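# Swap the sealant gun's cartridge for the red-banded one

## Task

Remove the incorrect cartridge currently in the sealant gun. Then put the cartridge marked with a wide red band into the gun so that its front end sits all the way forward in the cup of the front ring and its nozzle sticks out through that ring. The plunger rod can normally be pulled back only while its small thumb plate, just behind the handle, is held pushed toward the gun's front. The trigger is functional. At the end the plunger's disc must touch the rear end of the newly loaded cartridge. Both the loaded gun and the removed cartridge must end up resting on the table, neither leaning on the other nor on anything else. Then state that you are done.

## Robot and tools

Robot: two arms, left_arm and right_arm, each with a two-finger gripper and a wrist camera. Root links in the scene frame: left_arm at (+0.029, +0.363, 0) m, right_arm at (-0.005, -0.343, 0) m, turned very slightly about z. A camera stand is behind the arms. Loose objects may occasionally get a brief push from outside.

Frame: everything is expressed in the scene frame. Its origin is at table-top height, halfway between the nominal bases. +z points up, +x points out over the table, and left_arm is on the +y side. Arm names do not match image left and right. Rotation offsets turn the hand about its own Hand target position. The fingers point along the gripper's +z axis and close along its y axis. end_effector_position is the point between the pads, about 1 cm behind the fingertips. Printed poses can be a few cm off, and more so at long reach.

execute_actions(actions, cameras): actions is a list of actions. Each action is a table of 1 to 15 rows, and each row is one control step of 1/30 s. If a table has fewer than 15 rows, its last row is repeated. A row always has 14 numbers in [-1, 1], even if only one arm moves: left dx, dy, dz, rx, ry, rz, opening, then the same seven for right. dx to rz are offsets along the scene axes, measured from that arm's Hand target at the start of the action. Each row counts from that same start, not from the row before it, but the next action starts from the new Hand target, so repeating an offset adds to it. Scale: 1.0 = 0.6 m or 180 degrees. rx, ry, rz form a single rotation vector. Opening is absolute: +1 = fully open (0.093 m), -1 = closed. To leave an arm alone, give it six zeros and repeat its current opening, because 0 is itself an opening command. cameras: names, ["all"], [] or null. With an empty actions list you get images, the scene number and the task.

move(target, speed, blend, opening_speed, grip_force, blocking, cameras): the grippers travel in straight lines. target is either one 14-number row (same layout and scale as above) or a list of up to 15 such rows. Every row is an offset from the Hand targets as they were when the call began; rows are not chained to one another. speed: top path speed in m/s, 0.002 to 2.9, default 0.25, and turns go up to twice that in rad/s. Give one value, or one per target. blend: corner rounding in m for a list, default 0, which means stop at each target. opening_speed: how fast the opening changes, on the -1..+1 scale per second, at least 0.2. grip_force: force limit per pad, 10 to 50 N, one value or one per arm. It stays set until you change it, and low values close slowly. blocking=false returns after about 0.5 s while the motion continues. The whole move is capped at 10 s. Paths do not avoid obstacles or the other arm. The result includes a move: line giving the ending (done, off_target, moving, held, fault) and any limits (paced = pose clipped, held = steps withheld).

wait(seconds): 0 to 3600. Sends nothing new and returns early if a running move ends. stop(): brakes a running move. zoom_image(camera, region): camera is one of cam_high, cam_low, cam_left_wrist, cam_right_wrist; region is [x0, y0, x1, y1] in pixels of that camera's latest image, at most 504 by 504. All four images are 672x504. read_manual(section): returns licence text only. finished_scene(scene): the current scene's number. It cannot be undone, so call it only once the gun and cartridge are in place and still, and state that you are done.

Results: each arm's end_effector_position (m) and end_effector_quat_wxyz, its Hand target (the last commanded pose after clipping; the next offsets start from it), Tool commands, and grip_measured (gripper motor position, +1 open, -1 closed). Also shown: Joint positions, whose last entry is the finger opening in m; Joint velocities (may read "within noise"); Joint torques (N m, with offsets and noise; joints 1 to 3 wrap at ±28). Action calls also list end_effector_position at some steps. MOTOR HOT and FAULT lines can appear too.

Gripping: the pads meet at about -0.94 on the grip scale. Each mm of object width adds about 0.0208 to that reading. Readings can be up to 0.02 too high. To grip a flat rigid part at full force, send a number at least 0.41 below its width reading. Round or small parts may need a lower number. Keep sending that number to hold, and send a number well above the width reading to release. Pads press about 50 to 65 N each, and harder at first contact.

Motion quirks: each step, orientation is clipped to within 40 degrees of the measured one. Hands often stop short, sag or tilt under friction and weight, so check the pose after each move and correct it. A fresh execute_actions call with all zeros re-requests the Hand target. To stop pressing against something, command the target back past the gripper. Small moves may not happen, or may go sideways. Do not route a path close past an arm's own base, because the elbow can swing round suddenly.

Avoid: dropping parts, releasing parts while they move, and letting anything fall from height or off the table, which fails the task. Also avoid fast hits, hard pushes on fixed or heavy things, any contact or squeeze between the two arms (including one gripper closing on the other's fingers), and strain on the wrist camera cables. Motors heat up when holding loads, staying stretched out, or pushing at unreachable poses. At 75 °C a warning appears, at 90 °C the arm folds up and stays idle, and at 100 °C it goes limp. Fault stops cost time.

Each tool is called after ">>>" by a JSON object that holds its "method" and its "body".

## Session

>>> {"method": "execute_actions", "body": {"actions": []}}

Scene clock: 0.00 s.
left_arm: end_effector_position=(+0.3339, +0.3195, +0.1393) grip_measured=+1.000 end_effector_quat_wxyz=(+0.350, -0.023, +0.921, -0.166) | right_arm: end_effector_position=(+0.3279, -0.2012, +0.1406) grip_measured=+1.000 end_effector_quat_wxyz=(+0.383, -0.147, +0.888, +0.207)
Joint positions: left_arm=[0.025 1.077 0.699 -0.448 0.311 -0.147 0.093] | right_arm=[0.29 1.256 0.73 -0.184 -0.309 0.077 0.093]
Joint velocities: within noise
Joint torques (N m): no reading
Heat: left arm: 32 °C; right arm: 32 °C.
Hand target: left_arm +0.3351, +0.3196, +0.1424; +0.354, -0.023, +0.920, -0.166 | right_arm +0.3290, -0.2010, +0.1436; +0.386, -0.147, +0.887, +0.207
Tool commands: left_gripper/opening=+1.0 right_gripper/opening=+1.0

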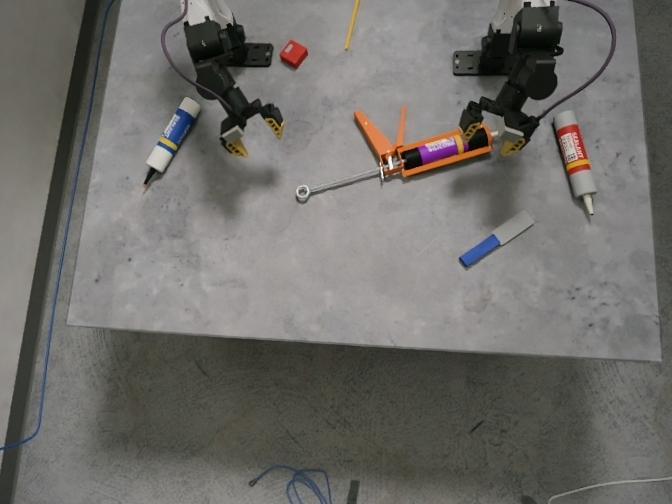

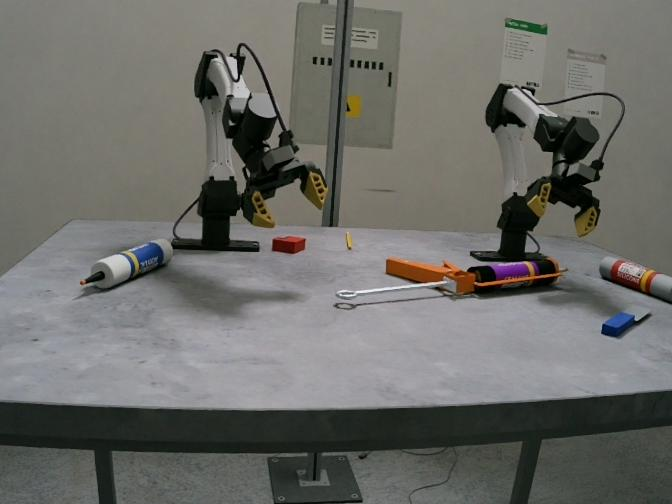

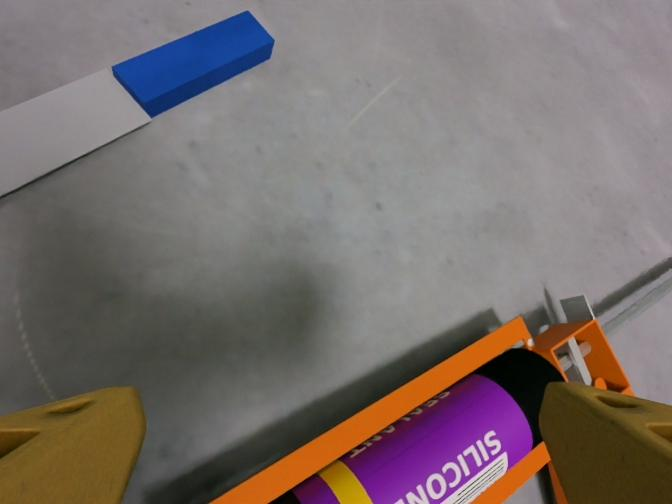

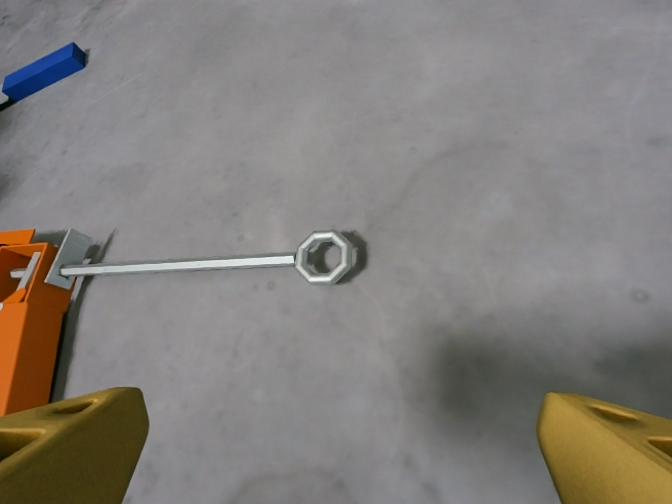

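>>> {"method": "zoom_image", "body": {"camera": "cam_high", "region": [290, 80, 510, 220]}}

>>> {"method": "zoom_image", "body": {"camera": "cam_high", "region": [530, 90, 650, 230]}}

>>> {"method": "zoom_image", "body": {"camera": "cam_high", "region": [120, 80, 240, 220]}}

>>> {"method": "zoom_image", "body": {"camera": "cam_low", "region": [320, 220, 600, 340]}}

>>> {"method": "zoom_image", "body": {"camera": "cam_low", "region": [560, 220, 672, 340]}}

>>> {"method": "zoom_image", "body": {"camera": "cam_low", "region": [60, 220, 200, 320]}}

Scaled by 2.291.

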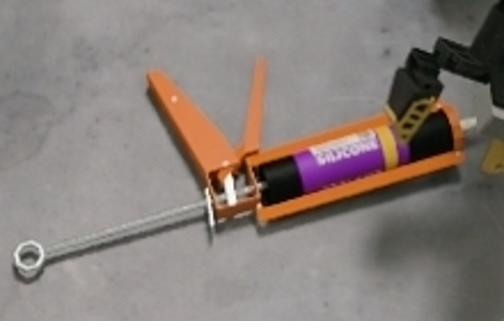

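Scaled by 3.600.

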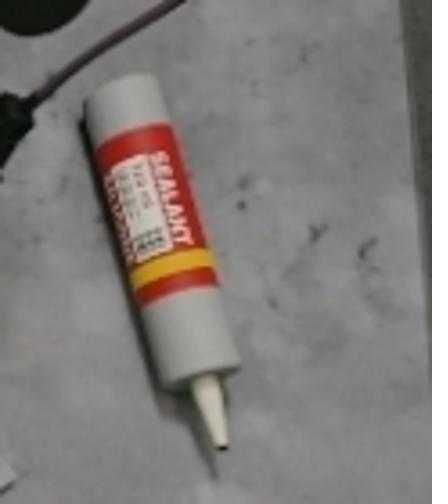

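Scaled by 3.600.

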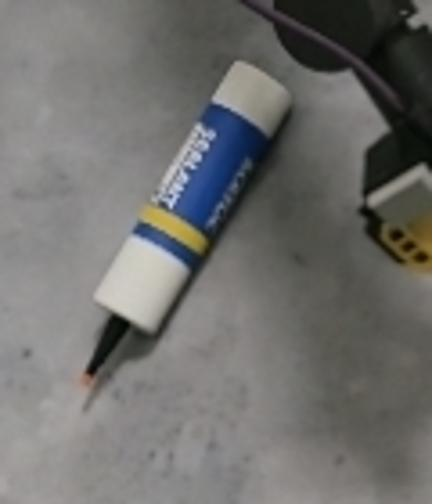

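Scaled by 1.800.

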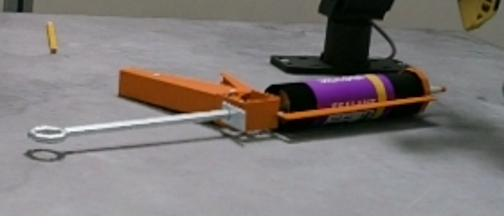

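Scaled by 4.200.

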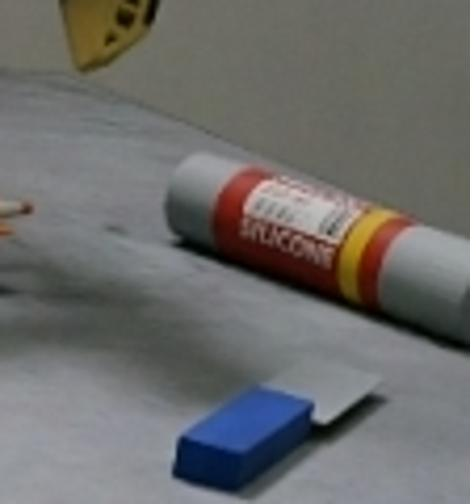

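Scaled by 3.600.

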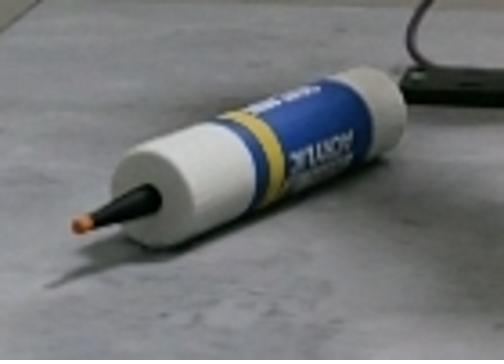

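>>> {"method": "move", "body": {"target": [0.075, -0.383, 0.13, 0.0682, 0.2474, 0.0872, 1, 0,0,0.1,0,0,0,1], "speed": 0.3, "cameras": ["all"]}}

Scene clock: 5.73 s.
left_arm: end_effector_position=(+0.3782, +0.0913, +0.2230) grip_measured=+1.000 end_effector_quat_wxyz=(+0.091, -0.158, +0.979, -0.091) | right_arm: end_effector_position=(+0.3285, -0.2011, +0.1892) grip_measured=+1.000 end_effector_quat_wxyz=(+0.373, -0.145, +0.893, +0.206)
Joint positions: left_arm=[-0.666 2.124 2.376 -1.566 -0.01 -0.984 0.093] | right_arm=[0.29 1.234 0.928 -0.427 -0.309 0.077 0.093]
Joint torques (N m): left_arm=[0.31 -8.06 6.83 0.83 0.05 -0.14] | right_arm=[0.21 -6.13 9.54 1.79 -0.27 0.01]
Heat: left arm: 32 °C; right arm: 34 °C.
Hand target: left_arm +0.3801, +0.0899, +0.2204; -0.001, -0.169, +0.986, +0.000 | right_arm +0.3290, -0.2010, +0.2036; +0.386, -0.147, +0.887, +0.207
Off the commanded pose: left_arm 0.004 m, 15 deg | right_arm 0.014 m, 2 deg.
joint sent to its limit (left arm) — joint 4 (wrist pitch), lower limit. The joint targets are off in orientation, not in position.
move: off_target (left_arm, right_arm)

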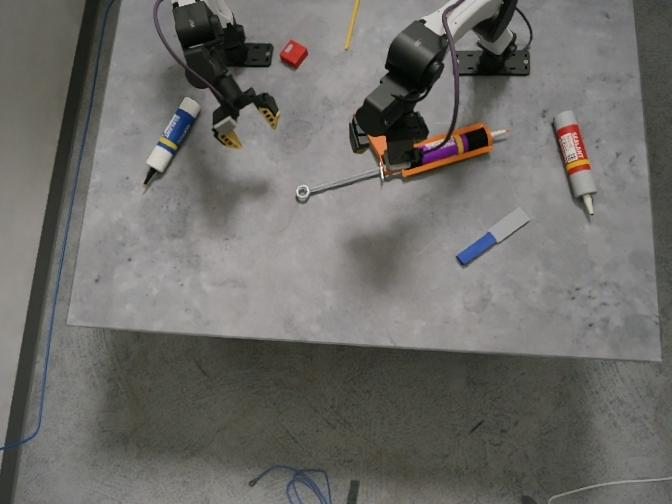

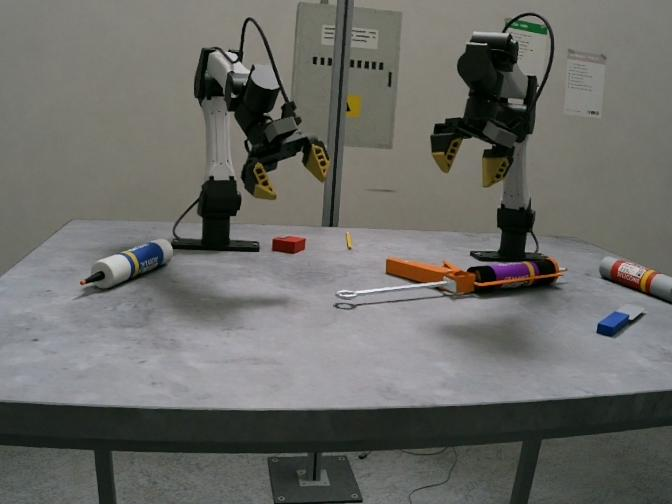

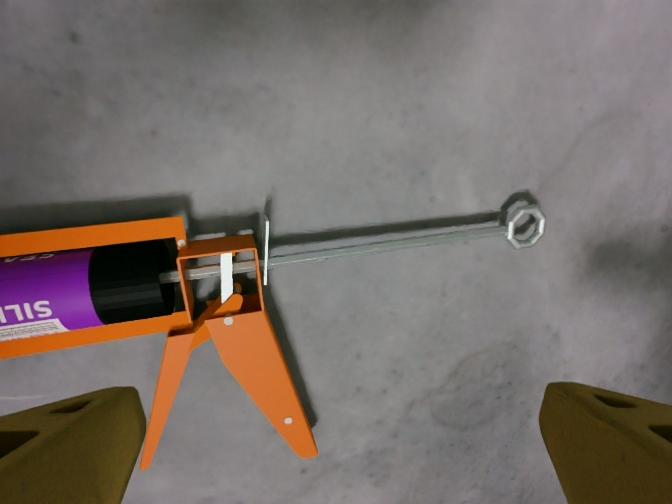

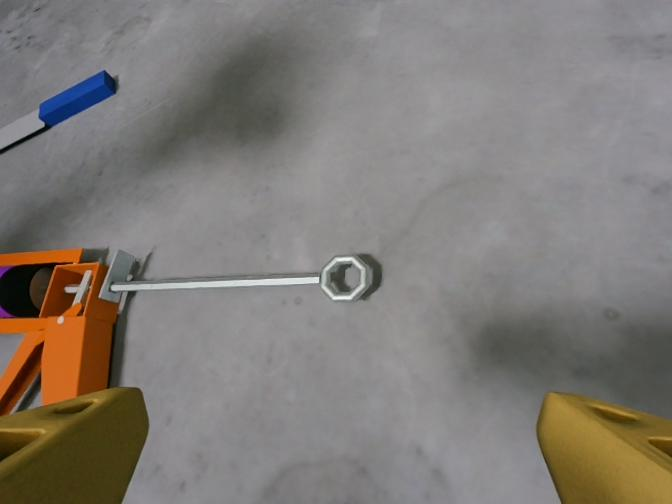

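>>> {"method": "zoom_image", "body": {"camera": "cam_left_wrist", "region": [130, 190, 350, 350]}}

>>> {"method": "zoom_image", "body": {"camera": "cam_right_wrist", "region": [0, 220, 200, 370]}}

>>> {"method": "zoom_image", "body": {"camera": "cam_low", "region": [370, 230, 590, 320]}}

Scaled by 2.291.

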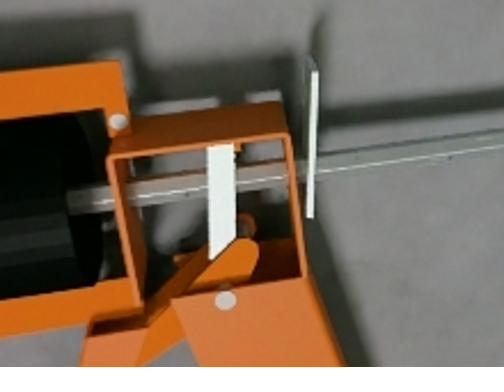

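Scaled by 2.520.

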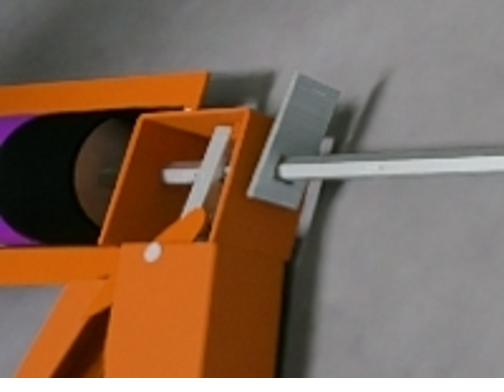

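Scaled by 2.291.

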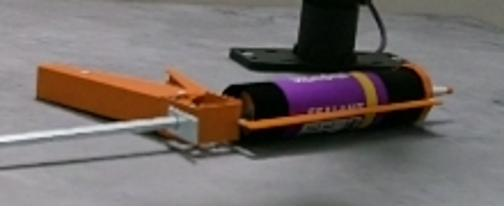

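>>> {"method": "move", "body": {"target": [-0.02, 0.23, -0.03, -0.03, -0.06, 0.0, 1, 0.05,0.18,-0.08,0,0,0,1], "speed": 0.3, "cameras": ["cam_left_wrist","cam_right_wrist"]}}

Scene clock: 10.60 s.
left_arm: end_effector_position=(+0.3694, +0.2276, +0.1974) grip_measured=+1.000 end_effector_quat_wxyz=(+0.077, -0.174, +0.980, -0.054) | right_arm: end_effector_position=(+0.3503, -0.0985, +0.1505) grip_measured=+1.000 end_effector_quat_wxyz=(+0.374, -0.151, +0.892, +0.205)
Joint positions: left_arm=[-0.374 1.79 1.808 -1.401 0.012 -0.727 0.093] | right_arm=[0.604 1.506 0.975 -0.16 -0.072 0.273 0.093]
Joint torques (N m): left_arm=[0.29 -9.24 4.82 0.87 0.08 0.19] | right_arm=[0.54 -4.93 9.37 2.25 -0.09 0.1]
Heat: left arm: 33 °C; right arm: 35 °C.
Hand target: left_arm +0.3682, +0.2279, +0.2024; +0.084, -0.168, +0.980, -0.062 | right_arm +0.3591, -0.0931, +0.1557; +0.386, -0.147, +0.887, +0.207
Off the commanded pose: left_arm 0.005 m, 1 deg | right_arm 0.011 m, 1 deg.
move: off_target (right_arm)

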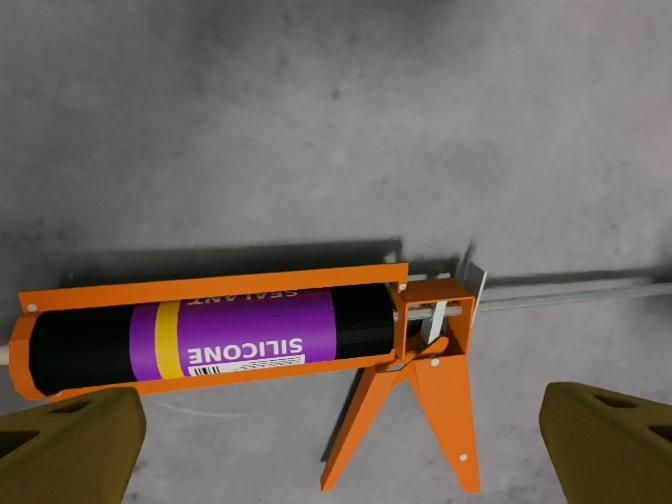

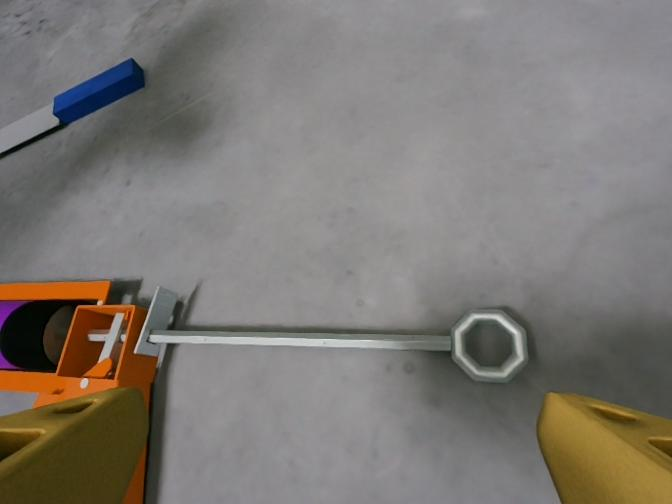

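>>> {"method": "zoom_image", "body": {"camera": "cam_left_wrist", "region": [340, 230, 540, 380]}}

>>> {"method": "zoom_image", "body": {"camera": "cam_left_wrist", "region": [0, 250, 220, 410]}}

>>> {"method": "zoom_image", "body": {"camera": "cam_right_wrist", "region": [0, 270, 200, 410]}}

Scaled by 2.520.

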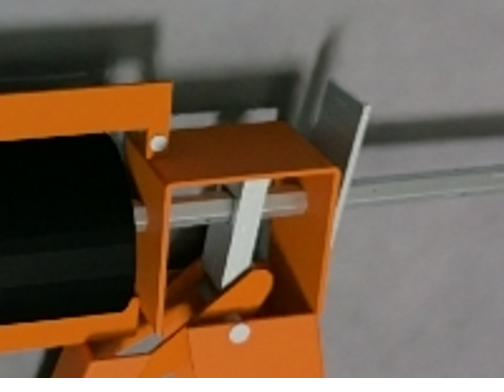

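Scaled by 2.291.

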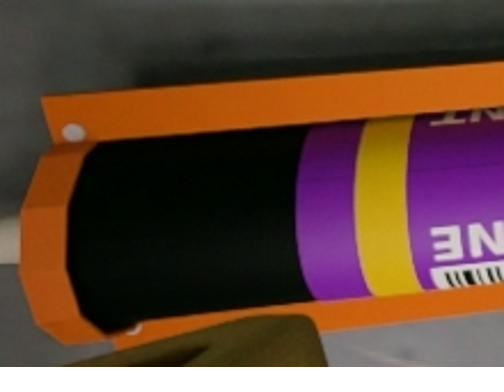

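Scaled by 2.520.

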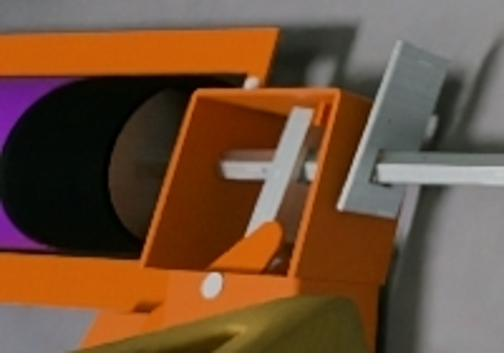

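>>> {"method": "move", "body": {"target": [0,0,0,0,0,0,-1,0,0,0,0,0,0,-1], "cameras": ["cam_left_wrist","cam_right_wrist"]}}

Scene clock: 14.83 s.
left_arm: end_effector_position=(+0.3695, +0.2275, +0.1974) grip_measured=-0.982 end_effector_quat_wxyz=(+0.077, -0.174, +0.980, -0.054) | right_arm: end_effector_position=(+0.3505, -0.0985, +0.1507) grip_measured=-0.976 end_effector_quat_wxyz=(+0.375, -0.151, +0.891, +0.205)
Joint positions: left_arm=[-0.374 1.79 1.808 -1.401 0.012 -0.726 0] | right_arm=[0.604 1.506 0.975 -0.159 -0.072 0.274 0]
Joint torques (N m): left_arm=[0.29 -9.25 4.79 0.9 0.06 0.15] | right_arm=[0.53 -4.92 9.42 2.25 -0.08 0.08]
Heat: left arm: 34 °C; right arm: 36 °C.
Hand target: left_arm +0.3681, +0.2279, +0.2024; +0.084, -0.168, +0.980, -0.062 | right_arm +0.3591, -0.0931, +0.1557; +0.386, -0.147, +0.887, +0.207
Off the commanded pose: left_arm 0.005 m, 1 deg | right_arm 0.011 m, 1 deg.
move: done

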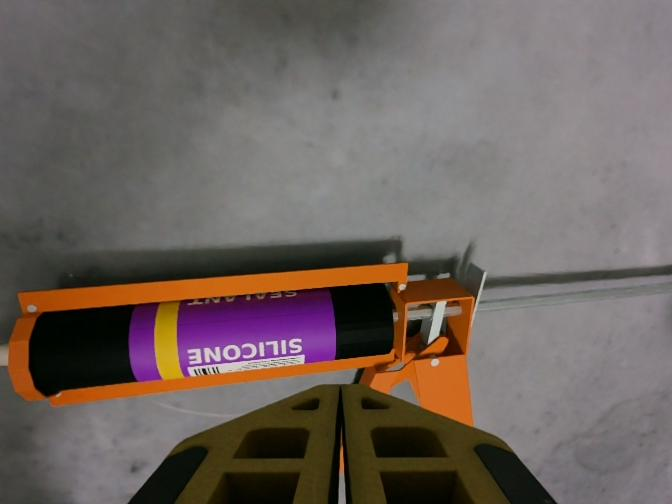

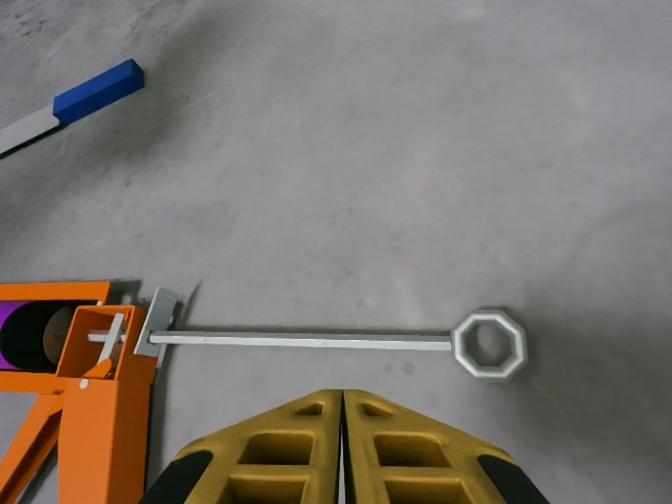

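>>> {"method": "zoom_image", "body": {"camera": "cam_left_wrist", "region": [370, 250, 490, 370]}}

>>> {"method": "zoom_image", "body": {"camera": "cam_left_wrist", "region": [0, 280, 120, 410]}}

>>> {"method": "zoom_image", "body": {"camera": "cam_right_wrist", "region": [30, 270, 190, 400]}}

Scaled by 4.200.

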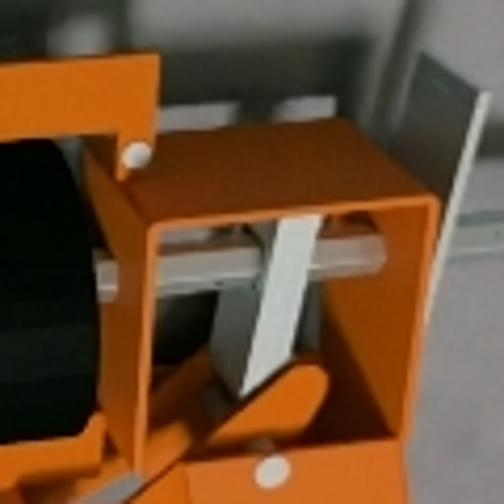

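Scaled by 3.877.

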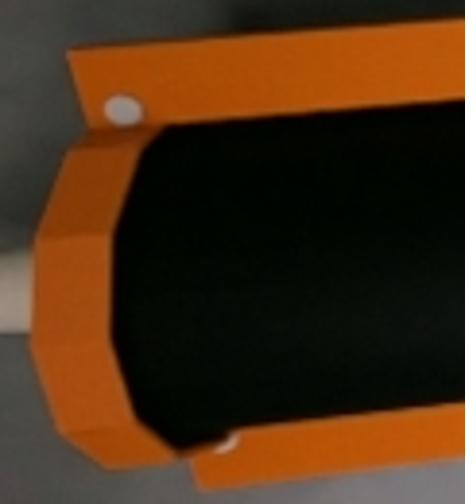

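Scaled by 3.150.

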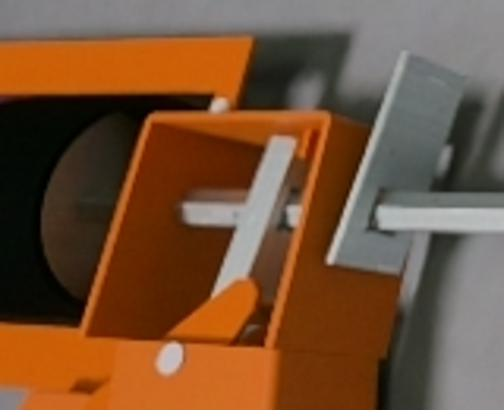

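>>> {"method": "move", "body": {"target": [-0.083, -0.083, -0.117,0,0,0,1, 0.0758,-0.0555,-0.0095,0.0320,0.3147,-0.4463,0], "speed": 0.3, "cameras": ["cam_left_wrist","cam_right_wrist"]}}

>>> {"method": "zoom_image", "body": {"camera": "cam_left_wrist", "region": [250, 180, 500, 400]}}

Scene clock: 21.10 s.
left_arm: end_effector_position=(+0.3188, +0.1778, +0.1269) grip_measured=+1.000 end_effector_quat_wxyz=(+0.072, -0.163, +0.982, -0.057) | right_arm: end_effector_position=(+0.4038, -0.1264, +0.1601) grip_measured=-0.002 end_effector_quat_wxyz=(+0.034, +0.552, +0.831, +0.055)
Joint positions: left_arm=[-0.576 1.676 1.392 -1.103 -0.013 -0.904 0.093] | right_arm=[0.52 2.299 2.423 -1.566 0.007 1.663 0.045]
Joint torques (N m): left_arm=[-0.31 -8.72 5 0.9 -0.1 -0.14] | right_arm=[-0.09 -9.31 7.69 0.47 -0.15 0.13]
Heat: left arm: 35 °C; right arm: 37 °C.
Hand target: left_arm +0.3182, +0.1780, +0.1321; +0.084, -0.168, +0.980, -0.062 | right_arm +0.4046, -0.1264, +0.1500; +0.000, +0.560, +0.829, +0.000
Off the commanded pose: left_arm 0.005 m, 2 deg | right_arm 0.010 m, 7 deg.
joint sent to its limit (right arm) — joint 4 (wrist pitch), lower limit. The joint targets are off in orientation, not in position.
move: off_target (right_arm)

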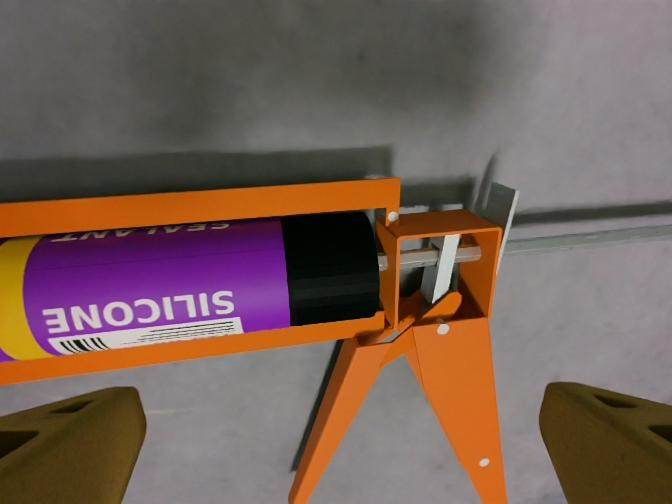

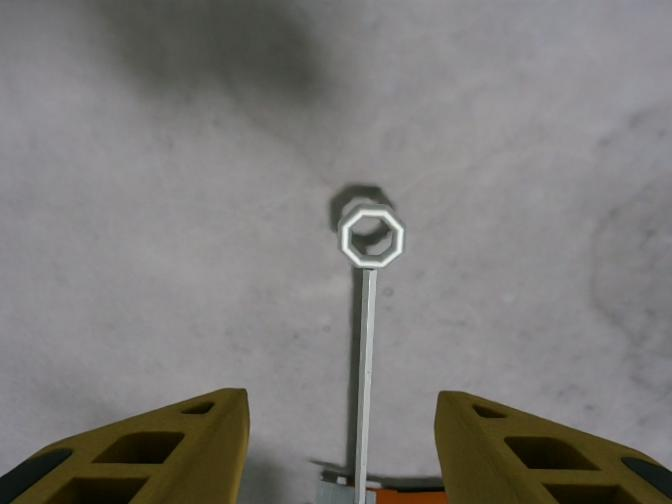

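Scaled by 2.016.

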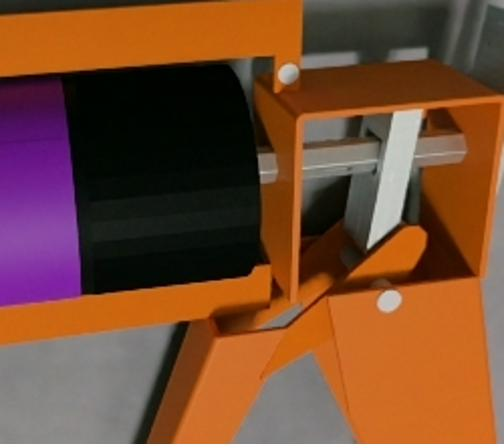

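>>> {"method": "move", "body": {"target": [0.0970,-0.1575,-0.0702,0.0288,0.0600,0.0113,-1, -0.0093,0.0107,-0.1167,0,0,0,0.6], "speed": 0.25, "cameras": ["cam_left_wrist","cam_right_wrist","cam_low"]}}

Scene clock: 27.47 s.
left_arm: end_effector_position=(+0.3759, +0.0864, +0.0931) grip_measured=-0.982 end_effector_quat_wxyz=(+0.006, -0.180, +0.984, -0.001) | right_arm: end_effector_position=(+0.3969, -0.1242, +0.0938) grip_measured=+0.597 end_effector_quat_wxyz=(+0.005, +0.557, +0.831, +0.006)
Joint positions: left_arm=[-0.676 2.271 2.111 -1.401 -0.007 -1.038 0] | right_arm=[0.53 2.341 2.233 -1.448 0.004 1.682 0.074]
Joint torques (N m): left_arm=[-0.02 -9.22 7.32 0.28 0.05 -0.15] | right_arm=[0.61 -9.96 6.31 0.61 -0.13 0.15]
Heat: left arm: 36 °C; right arm: 37 °C.
Hand target: left_arm +0.3766, +0.0836, +0.0899; +0.000, -0.186, +0.982, +0.000 | right_arm +0.3989, -0.1199, +0.0800; +0.000, +0.560, +0.829, +0.000
Off the commanded pose: left_arm 0.004 m, 1 deg | right_arm 0.015 m, 1 deg.
move: off_target (right_arm)
Images, in order (width x height): cam_low 672x504, cam_left_wrist 672x504, cam_right_wrist 672x504.

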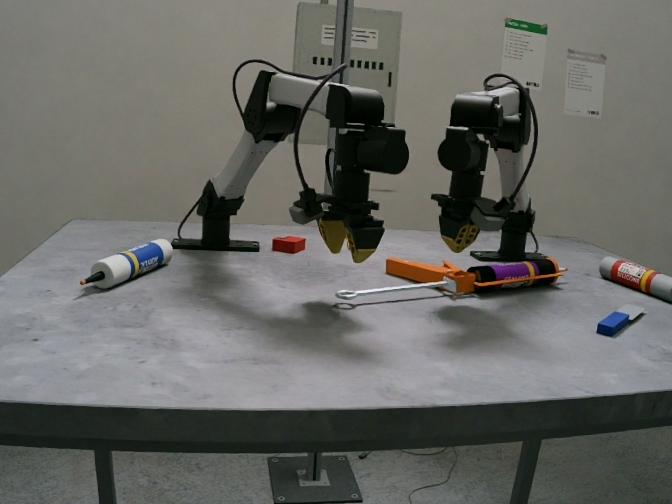

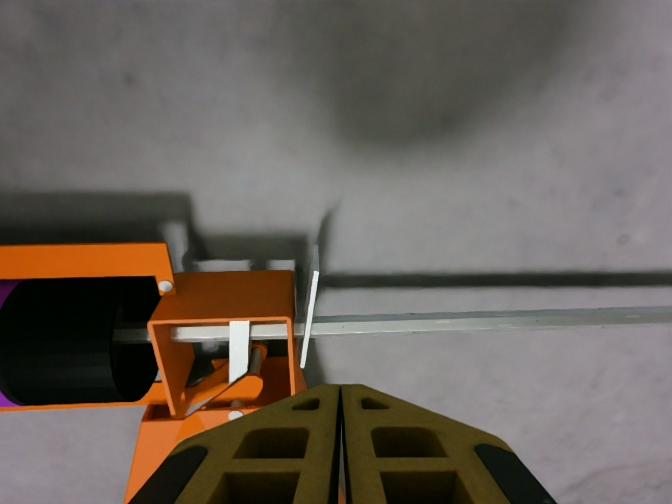

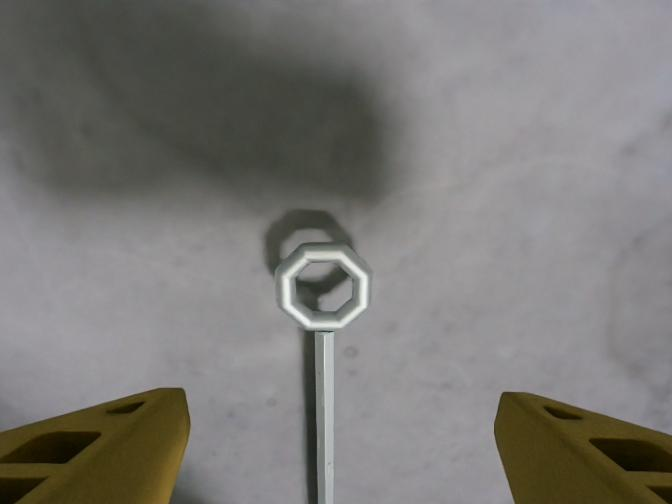

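>>> {"method": "move", "body": {"target": [0.014,-0.020,0,0,0,-0.5,-1, 0.0085,0.0048,-0.0833,0,0,0,0.6], "speed": 0.2, "cameras": ["cam_left_wrist","cam_right_wrist"]}}

Scene clock: 34.90 s.
left_arm: end_effector_position=(+0.3852, +0.0754, +0.0940) grip_measured=-0.982 end_effector_quat_wxyz=(+0.005, +0.555, +0.832, +0.002) | right_arm: end_effector_position=(+0.4055, -0.1196, +0.0485) grip_measured=+0.597 end_effector_quat_wxyz=(+0.008, +0.557, +0.830, +0.011)
Joint positions: left_arm=[-0.682 2.351 2.252 -1.461 -0.005 0.494 0] | right_arm=[0.53 2.365 2.095 -1.272 0.004 1.682 0.074]
Joint torques (N m): left_arm=[-0.31 -9.65 7.27 0.31 0.11 0.11] | right_arm=[0.62 -9.87 5.61 0.65 -0.13 0.16]
Heat: left arm: 37 °C; right arm: 37 °C.
Hand target: left_arm +0.3849, +0.0716, +0.0901; +0.000, +0.563, +0.827, +0.000 | right_arm +0.4041, -0.1170, +0.0299; +0.000, +0.560, +0.829, +0.000
Off the commanded pose: left_arm 0.006 m, 1 deg | right_arm 0.019 m, 2 deg.
move: off_target (right_arm)

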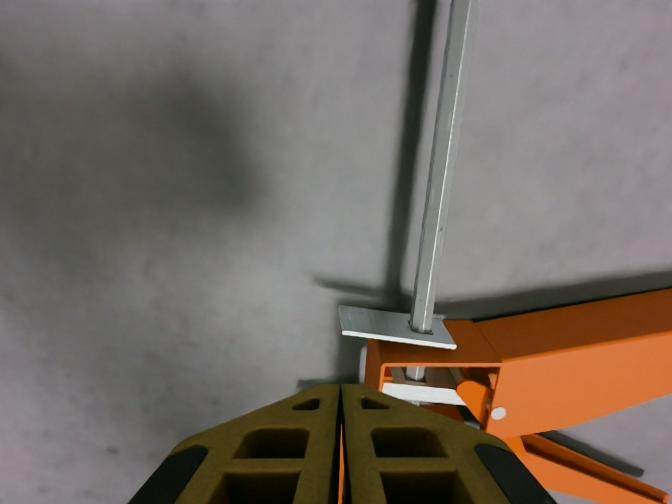

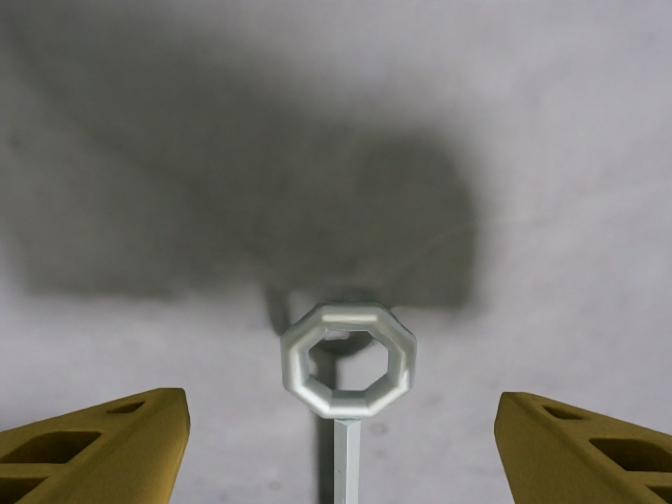

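>>> {"method": "move", "body": {"target": [-0.0115,-0.0118,-0.1035,0,0,0,-1, -0.0043,-0.0017,-0.0433,0,0,0,0.3], "speed": 0.15, "cameras": ["cam_left_wrist","cam_right_wrist","cam_low"]}}

>>> {"method": "zoom_image", "body": {"camera": "cam_low", "region": [300, 200, 600, 340]}}

Scene clock: 38.53 s.
left_arm: end_effector_position=(+0.3806, +0.0664, +0.0367) grip_measured=-0.982 end_effector_quat_wxyz=(+0.007, +0.564, +0.826, +0.002) | right_arm: end_effector_position=(+0.4038, -0.1204, +0.0232) grip_measured=+0.302 end_effector_quat_wxyz=(+0.008, +0.557, +0.830, +0.012)
Joint positions: left_arm=[-0.703 2.351 2.024 -1.23 -0.005 0.495 0] | right_arm=[0.53 2.365 1.994 -1.171 0.004 1.683 0.06]
Joint torques (N m): left_arm=[-0.36 -10.32 4.85 0.54 0.11 -0.07] | right_arm=[0.69 -9.61 5.71 0.65 -0.13 0.15]
Heat: left arm: 38 °C; right arm: 37 °C.
Hand target: left_arm +0.3780, +0.0645, +0.0280; +0.000, +0.563, +0.826, +0.000 | right_arm +0.4015, -0.1180, +0.0040; +0.000, +0.560, +0.829, +0.000
Off the commanded pose: left_arm 0.009 m, 1 deg | right_arm 0.020 m, 2 deg.
move: off_target (right_arm)
Images, in order (width x height): cam_low 672x504, cam_left_wrist 672x504, cam_right_wrist 672x504.

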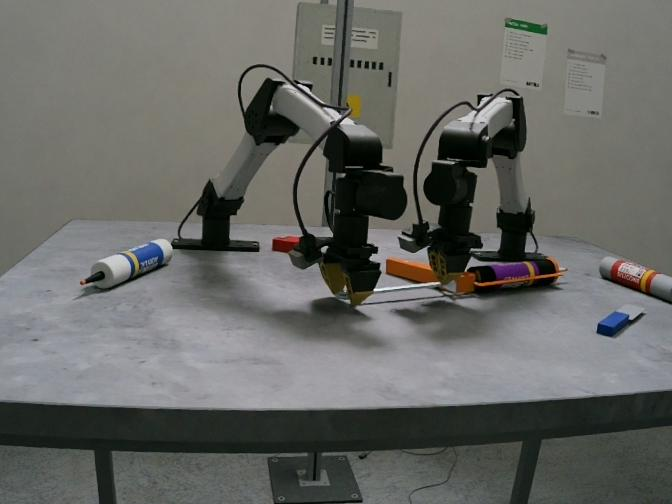

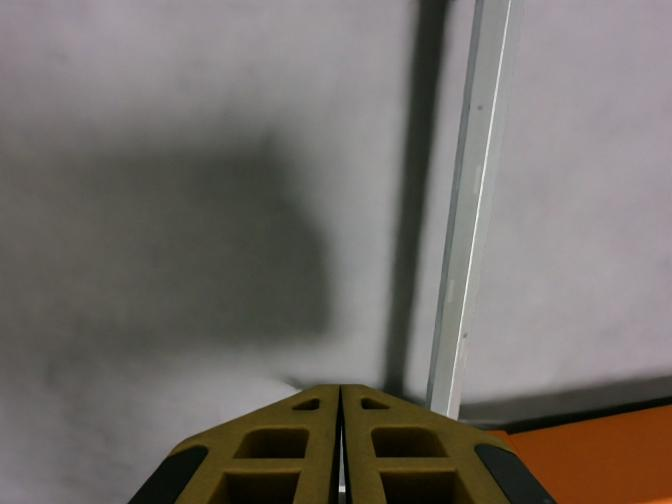

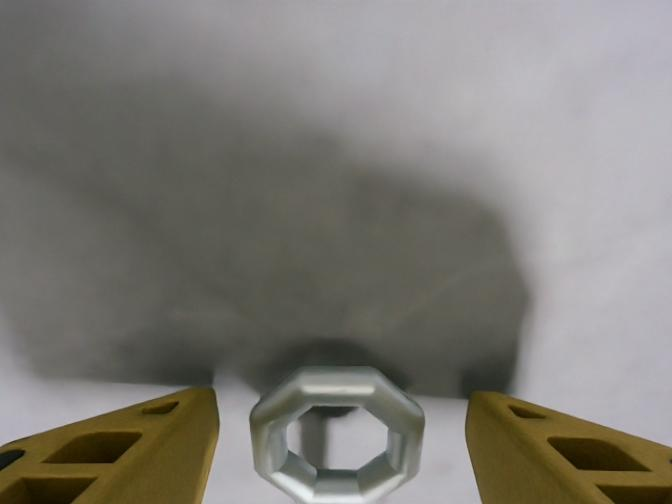

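Scaled by 1.680.

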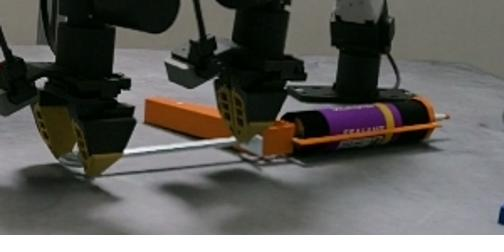

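>>> {"method": "move", "body": {"target": [-0.00495,0.01237,0,0,0,0,-1, 0,0,0,0,0,0,-0.6], "speed": 0.1, "cameras": ["cam_left_wrist","cam_right_wrist","cam_low"]}}

>>> {"method": "zoom_image", "body": {"camera": "cam_low", "region": [400, 220, 560, 320]}}

Scene clock: 40.17 s.
left_arm: end_effector_position=(+0.3736, +0.0724, +0.0226) grip_measured=-0.982 end_effector_quat_wxyz=(-0.009, +0.564, +0.826, +0.003) | right_arm: end_effector_position=(+0.4039, -0.1203, +0.0225) grip_measured=-0.363 end_effector_quat_wxyz=(+0.008, +0.557, +0.830, +0.012)
Joint positions: left_arm=[-0.703 2.351 1.967 -1.205 -0.005 0.495 0] | right_arm=[0.53 2.367 1.994 -1.17 0.004 1.683 0.028]
Joint torques (N m): left_arm=[0.34 -13.11 4.88 0.47 0.11 0.02] | right_arm=[0.72 -9.73 5.71 0.64 -0.13 0.16]
Heat: left arm: 39 °C; right arm: 38 °C.
Hand target: left_arm +0.3751, +0.0719, +0.0280; +0.000, +0.563, +0.826, +0.000 | right_arm +0.4015, -0.1180, +0.0040; +0.000, +0.560, +0.829, +0.000
Off the commanded pose: left_arm 0.006 m, 1 deg | right_arm 0.019 m, 2 deg.
move: done
Images, in order (width x height): cam_low 672x504, cam_left_wrist 672x504, cam_right_wrist 672x504.

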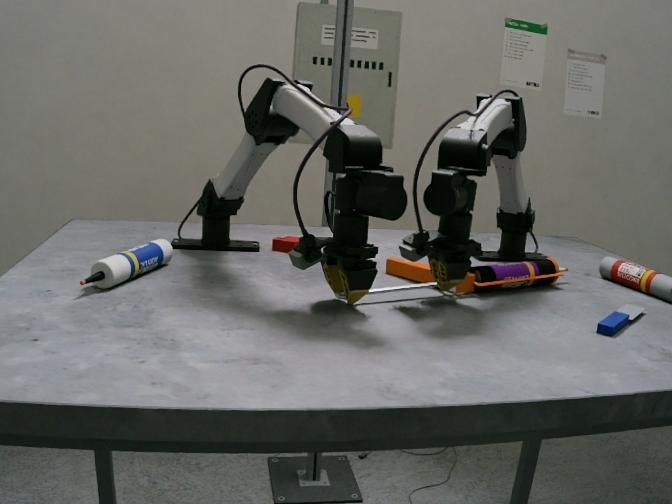

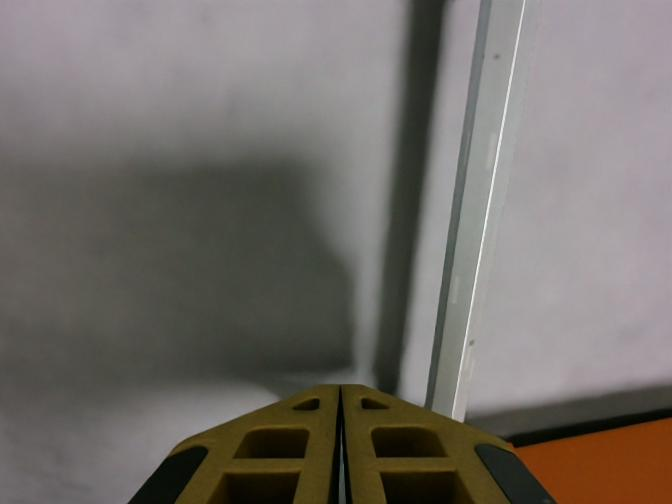

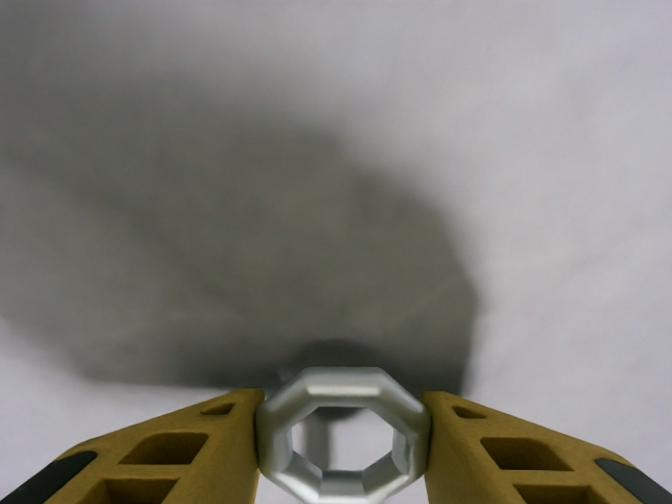

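Scaled by 3.150.

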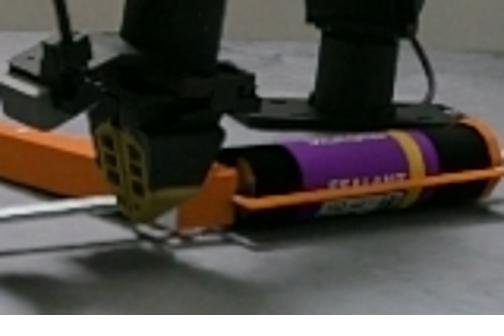

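>>> {"method": "move", "body": {"target": [-0.0031,0.0077,0.003,0,0,0,-1, 0,0,0,0,0,0,-0.6], "speed": 0.05, "cameras": ["cam_left_wrist","cam_right_wrist","cam_low"]}}

>>> {"method": "zoom_image", "body": {"camera": "cam_low", "region": [400, 220, 560, 320]}}

Scene clock: 40.97 s.
left_arm: end_effector_position=(+0.3730, +0.0734, +0.0197) grip_measured=-0.982 end_effector_quat_wxyz=(-0.007, +0.563, +0.826, +0.002) | right_arm: end_effector_position=(+0.4039, -0.1203, +0.0225) grip_measured=-0.351 end_effector_quat_wxyz=(+0.008, +0.557, +0.830, +0.012)
Joint positions: left_arm=[-0.702 2.342 1.941 -1.182 -0.003 0.495 0] | right_arm=[0.53 2.367 1.994 -1.17 0.003 1.683 0.028]
Joint torques (N m): left_arm=[0.64 -14.11 4.48 0.34 0.09 0.08] | right_arm=[0.68 -9.76 5.75 0.65 -0.13 0.16]
Heat: left arm: 39 °C; right arm: 38 °C.
Hand target: left_arm +0.3732, +0.0766, +0.0298; +0.000, +0.563, +0.826, +0.000 | right_arm +0.4015, -0.1180, +0.0040; +0.000, +0.560, +0.829, +0.000
Off the commanded pose: left_arm 0.011 m, 1 deg | right_arm 0.019 m, 2 deg.
move: off_target (left_arm)
Images, in order (width x height): cam_low 672x504, cam_left_wrist 672x504, cam_right_wrist 672x504.

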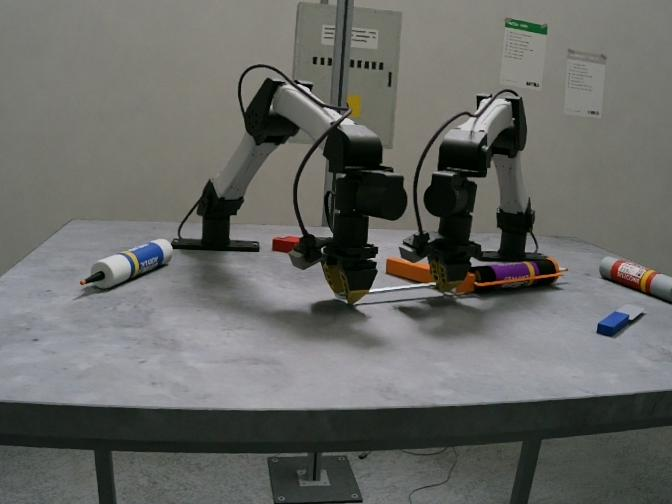

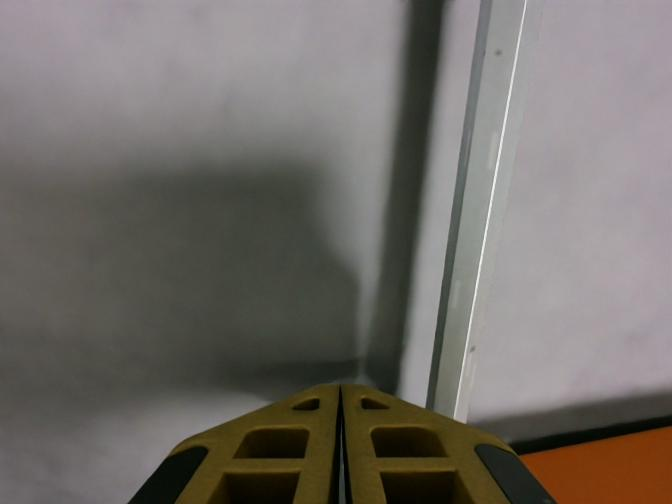

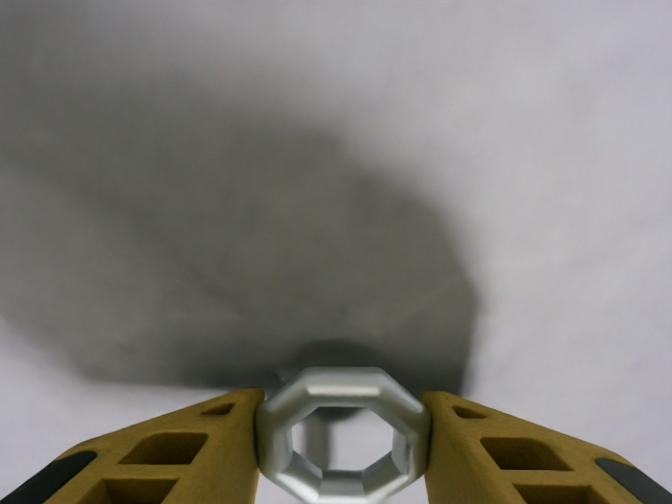

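Scaled by 3.150.

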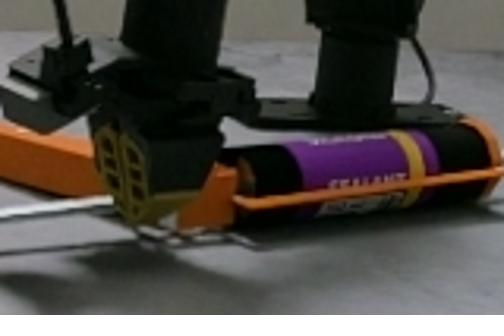

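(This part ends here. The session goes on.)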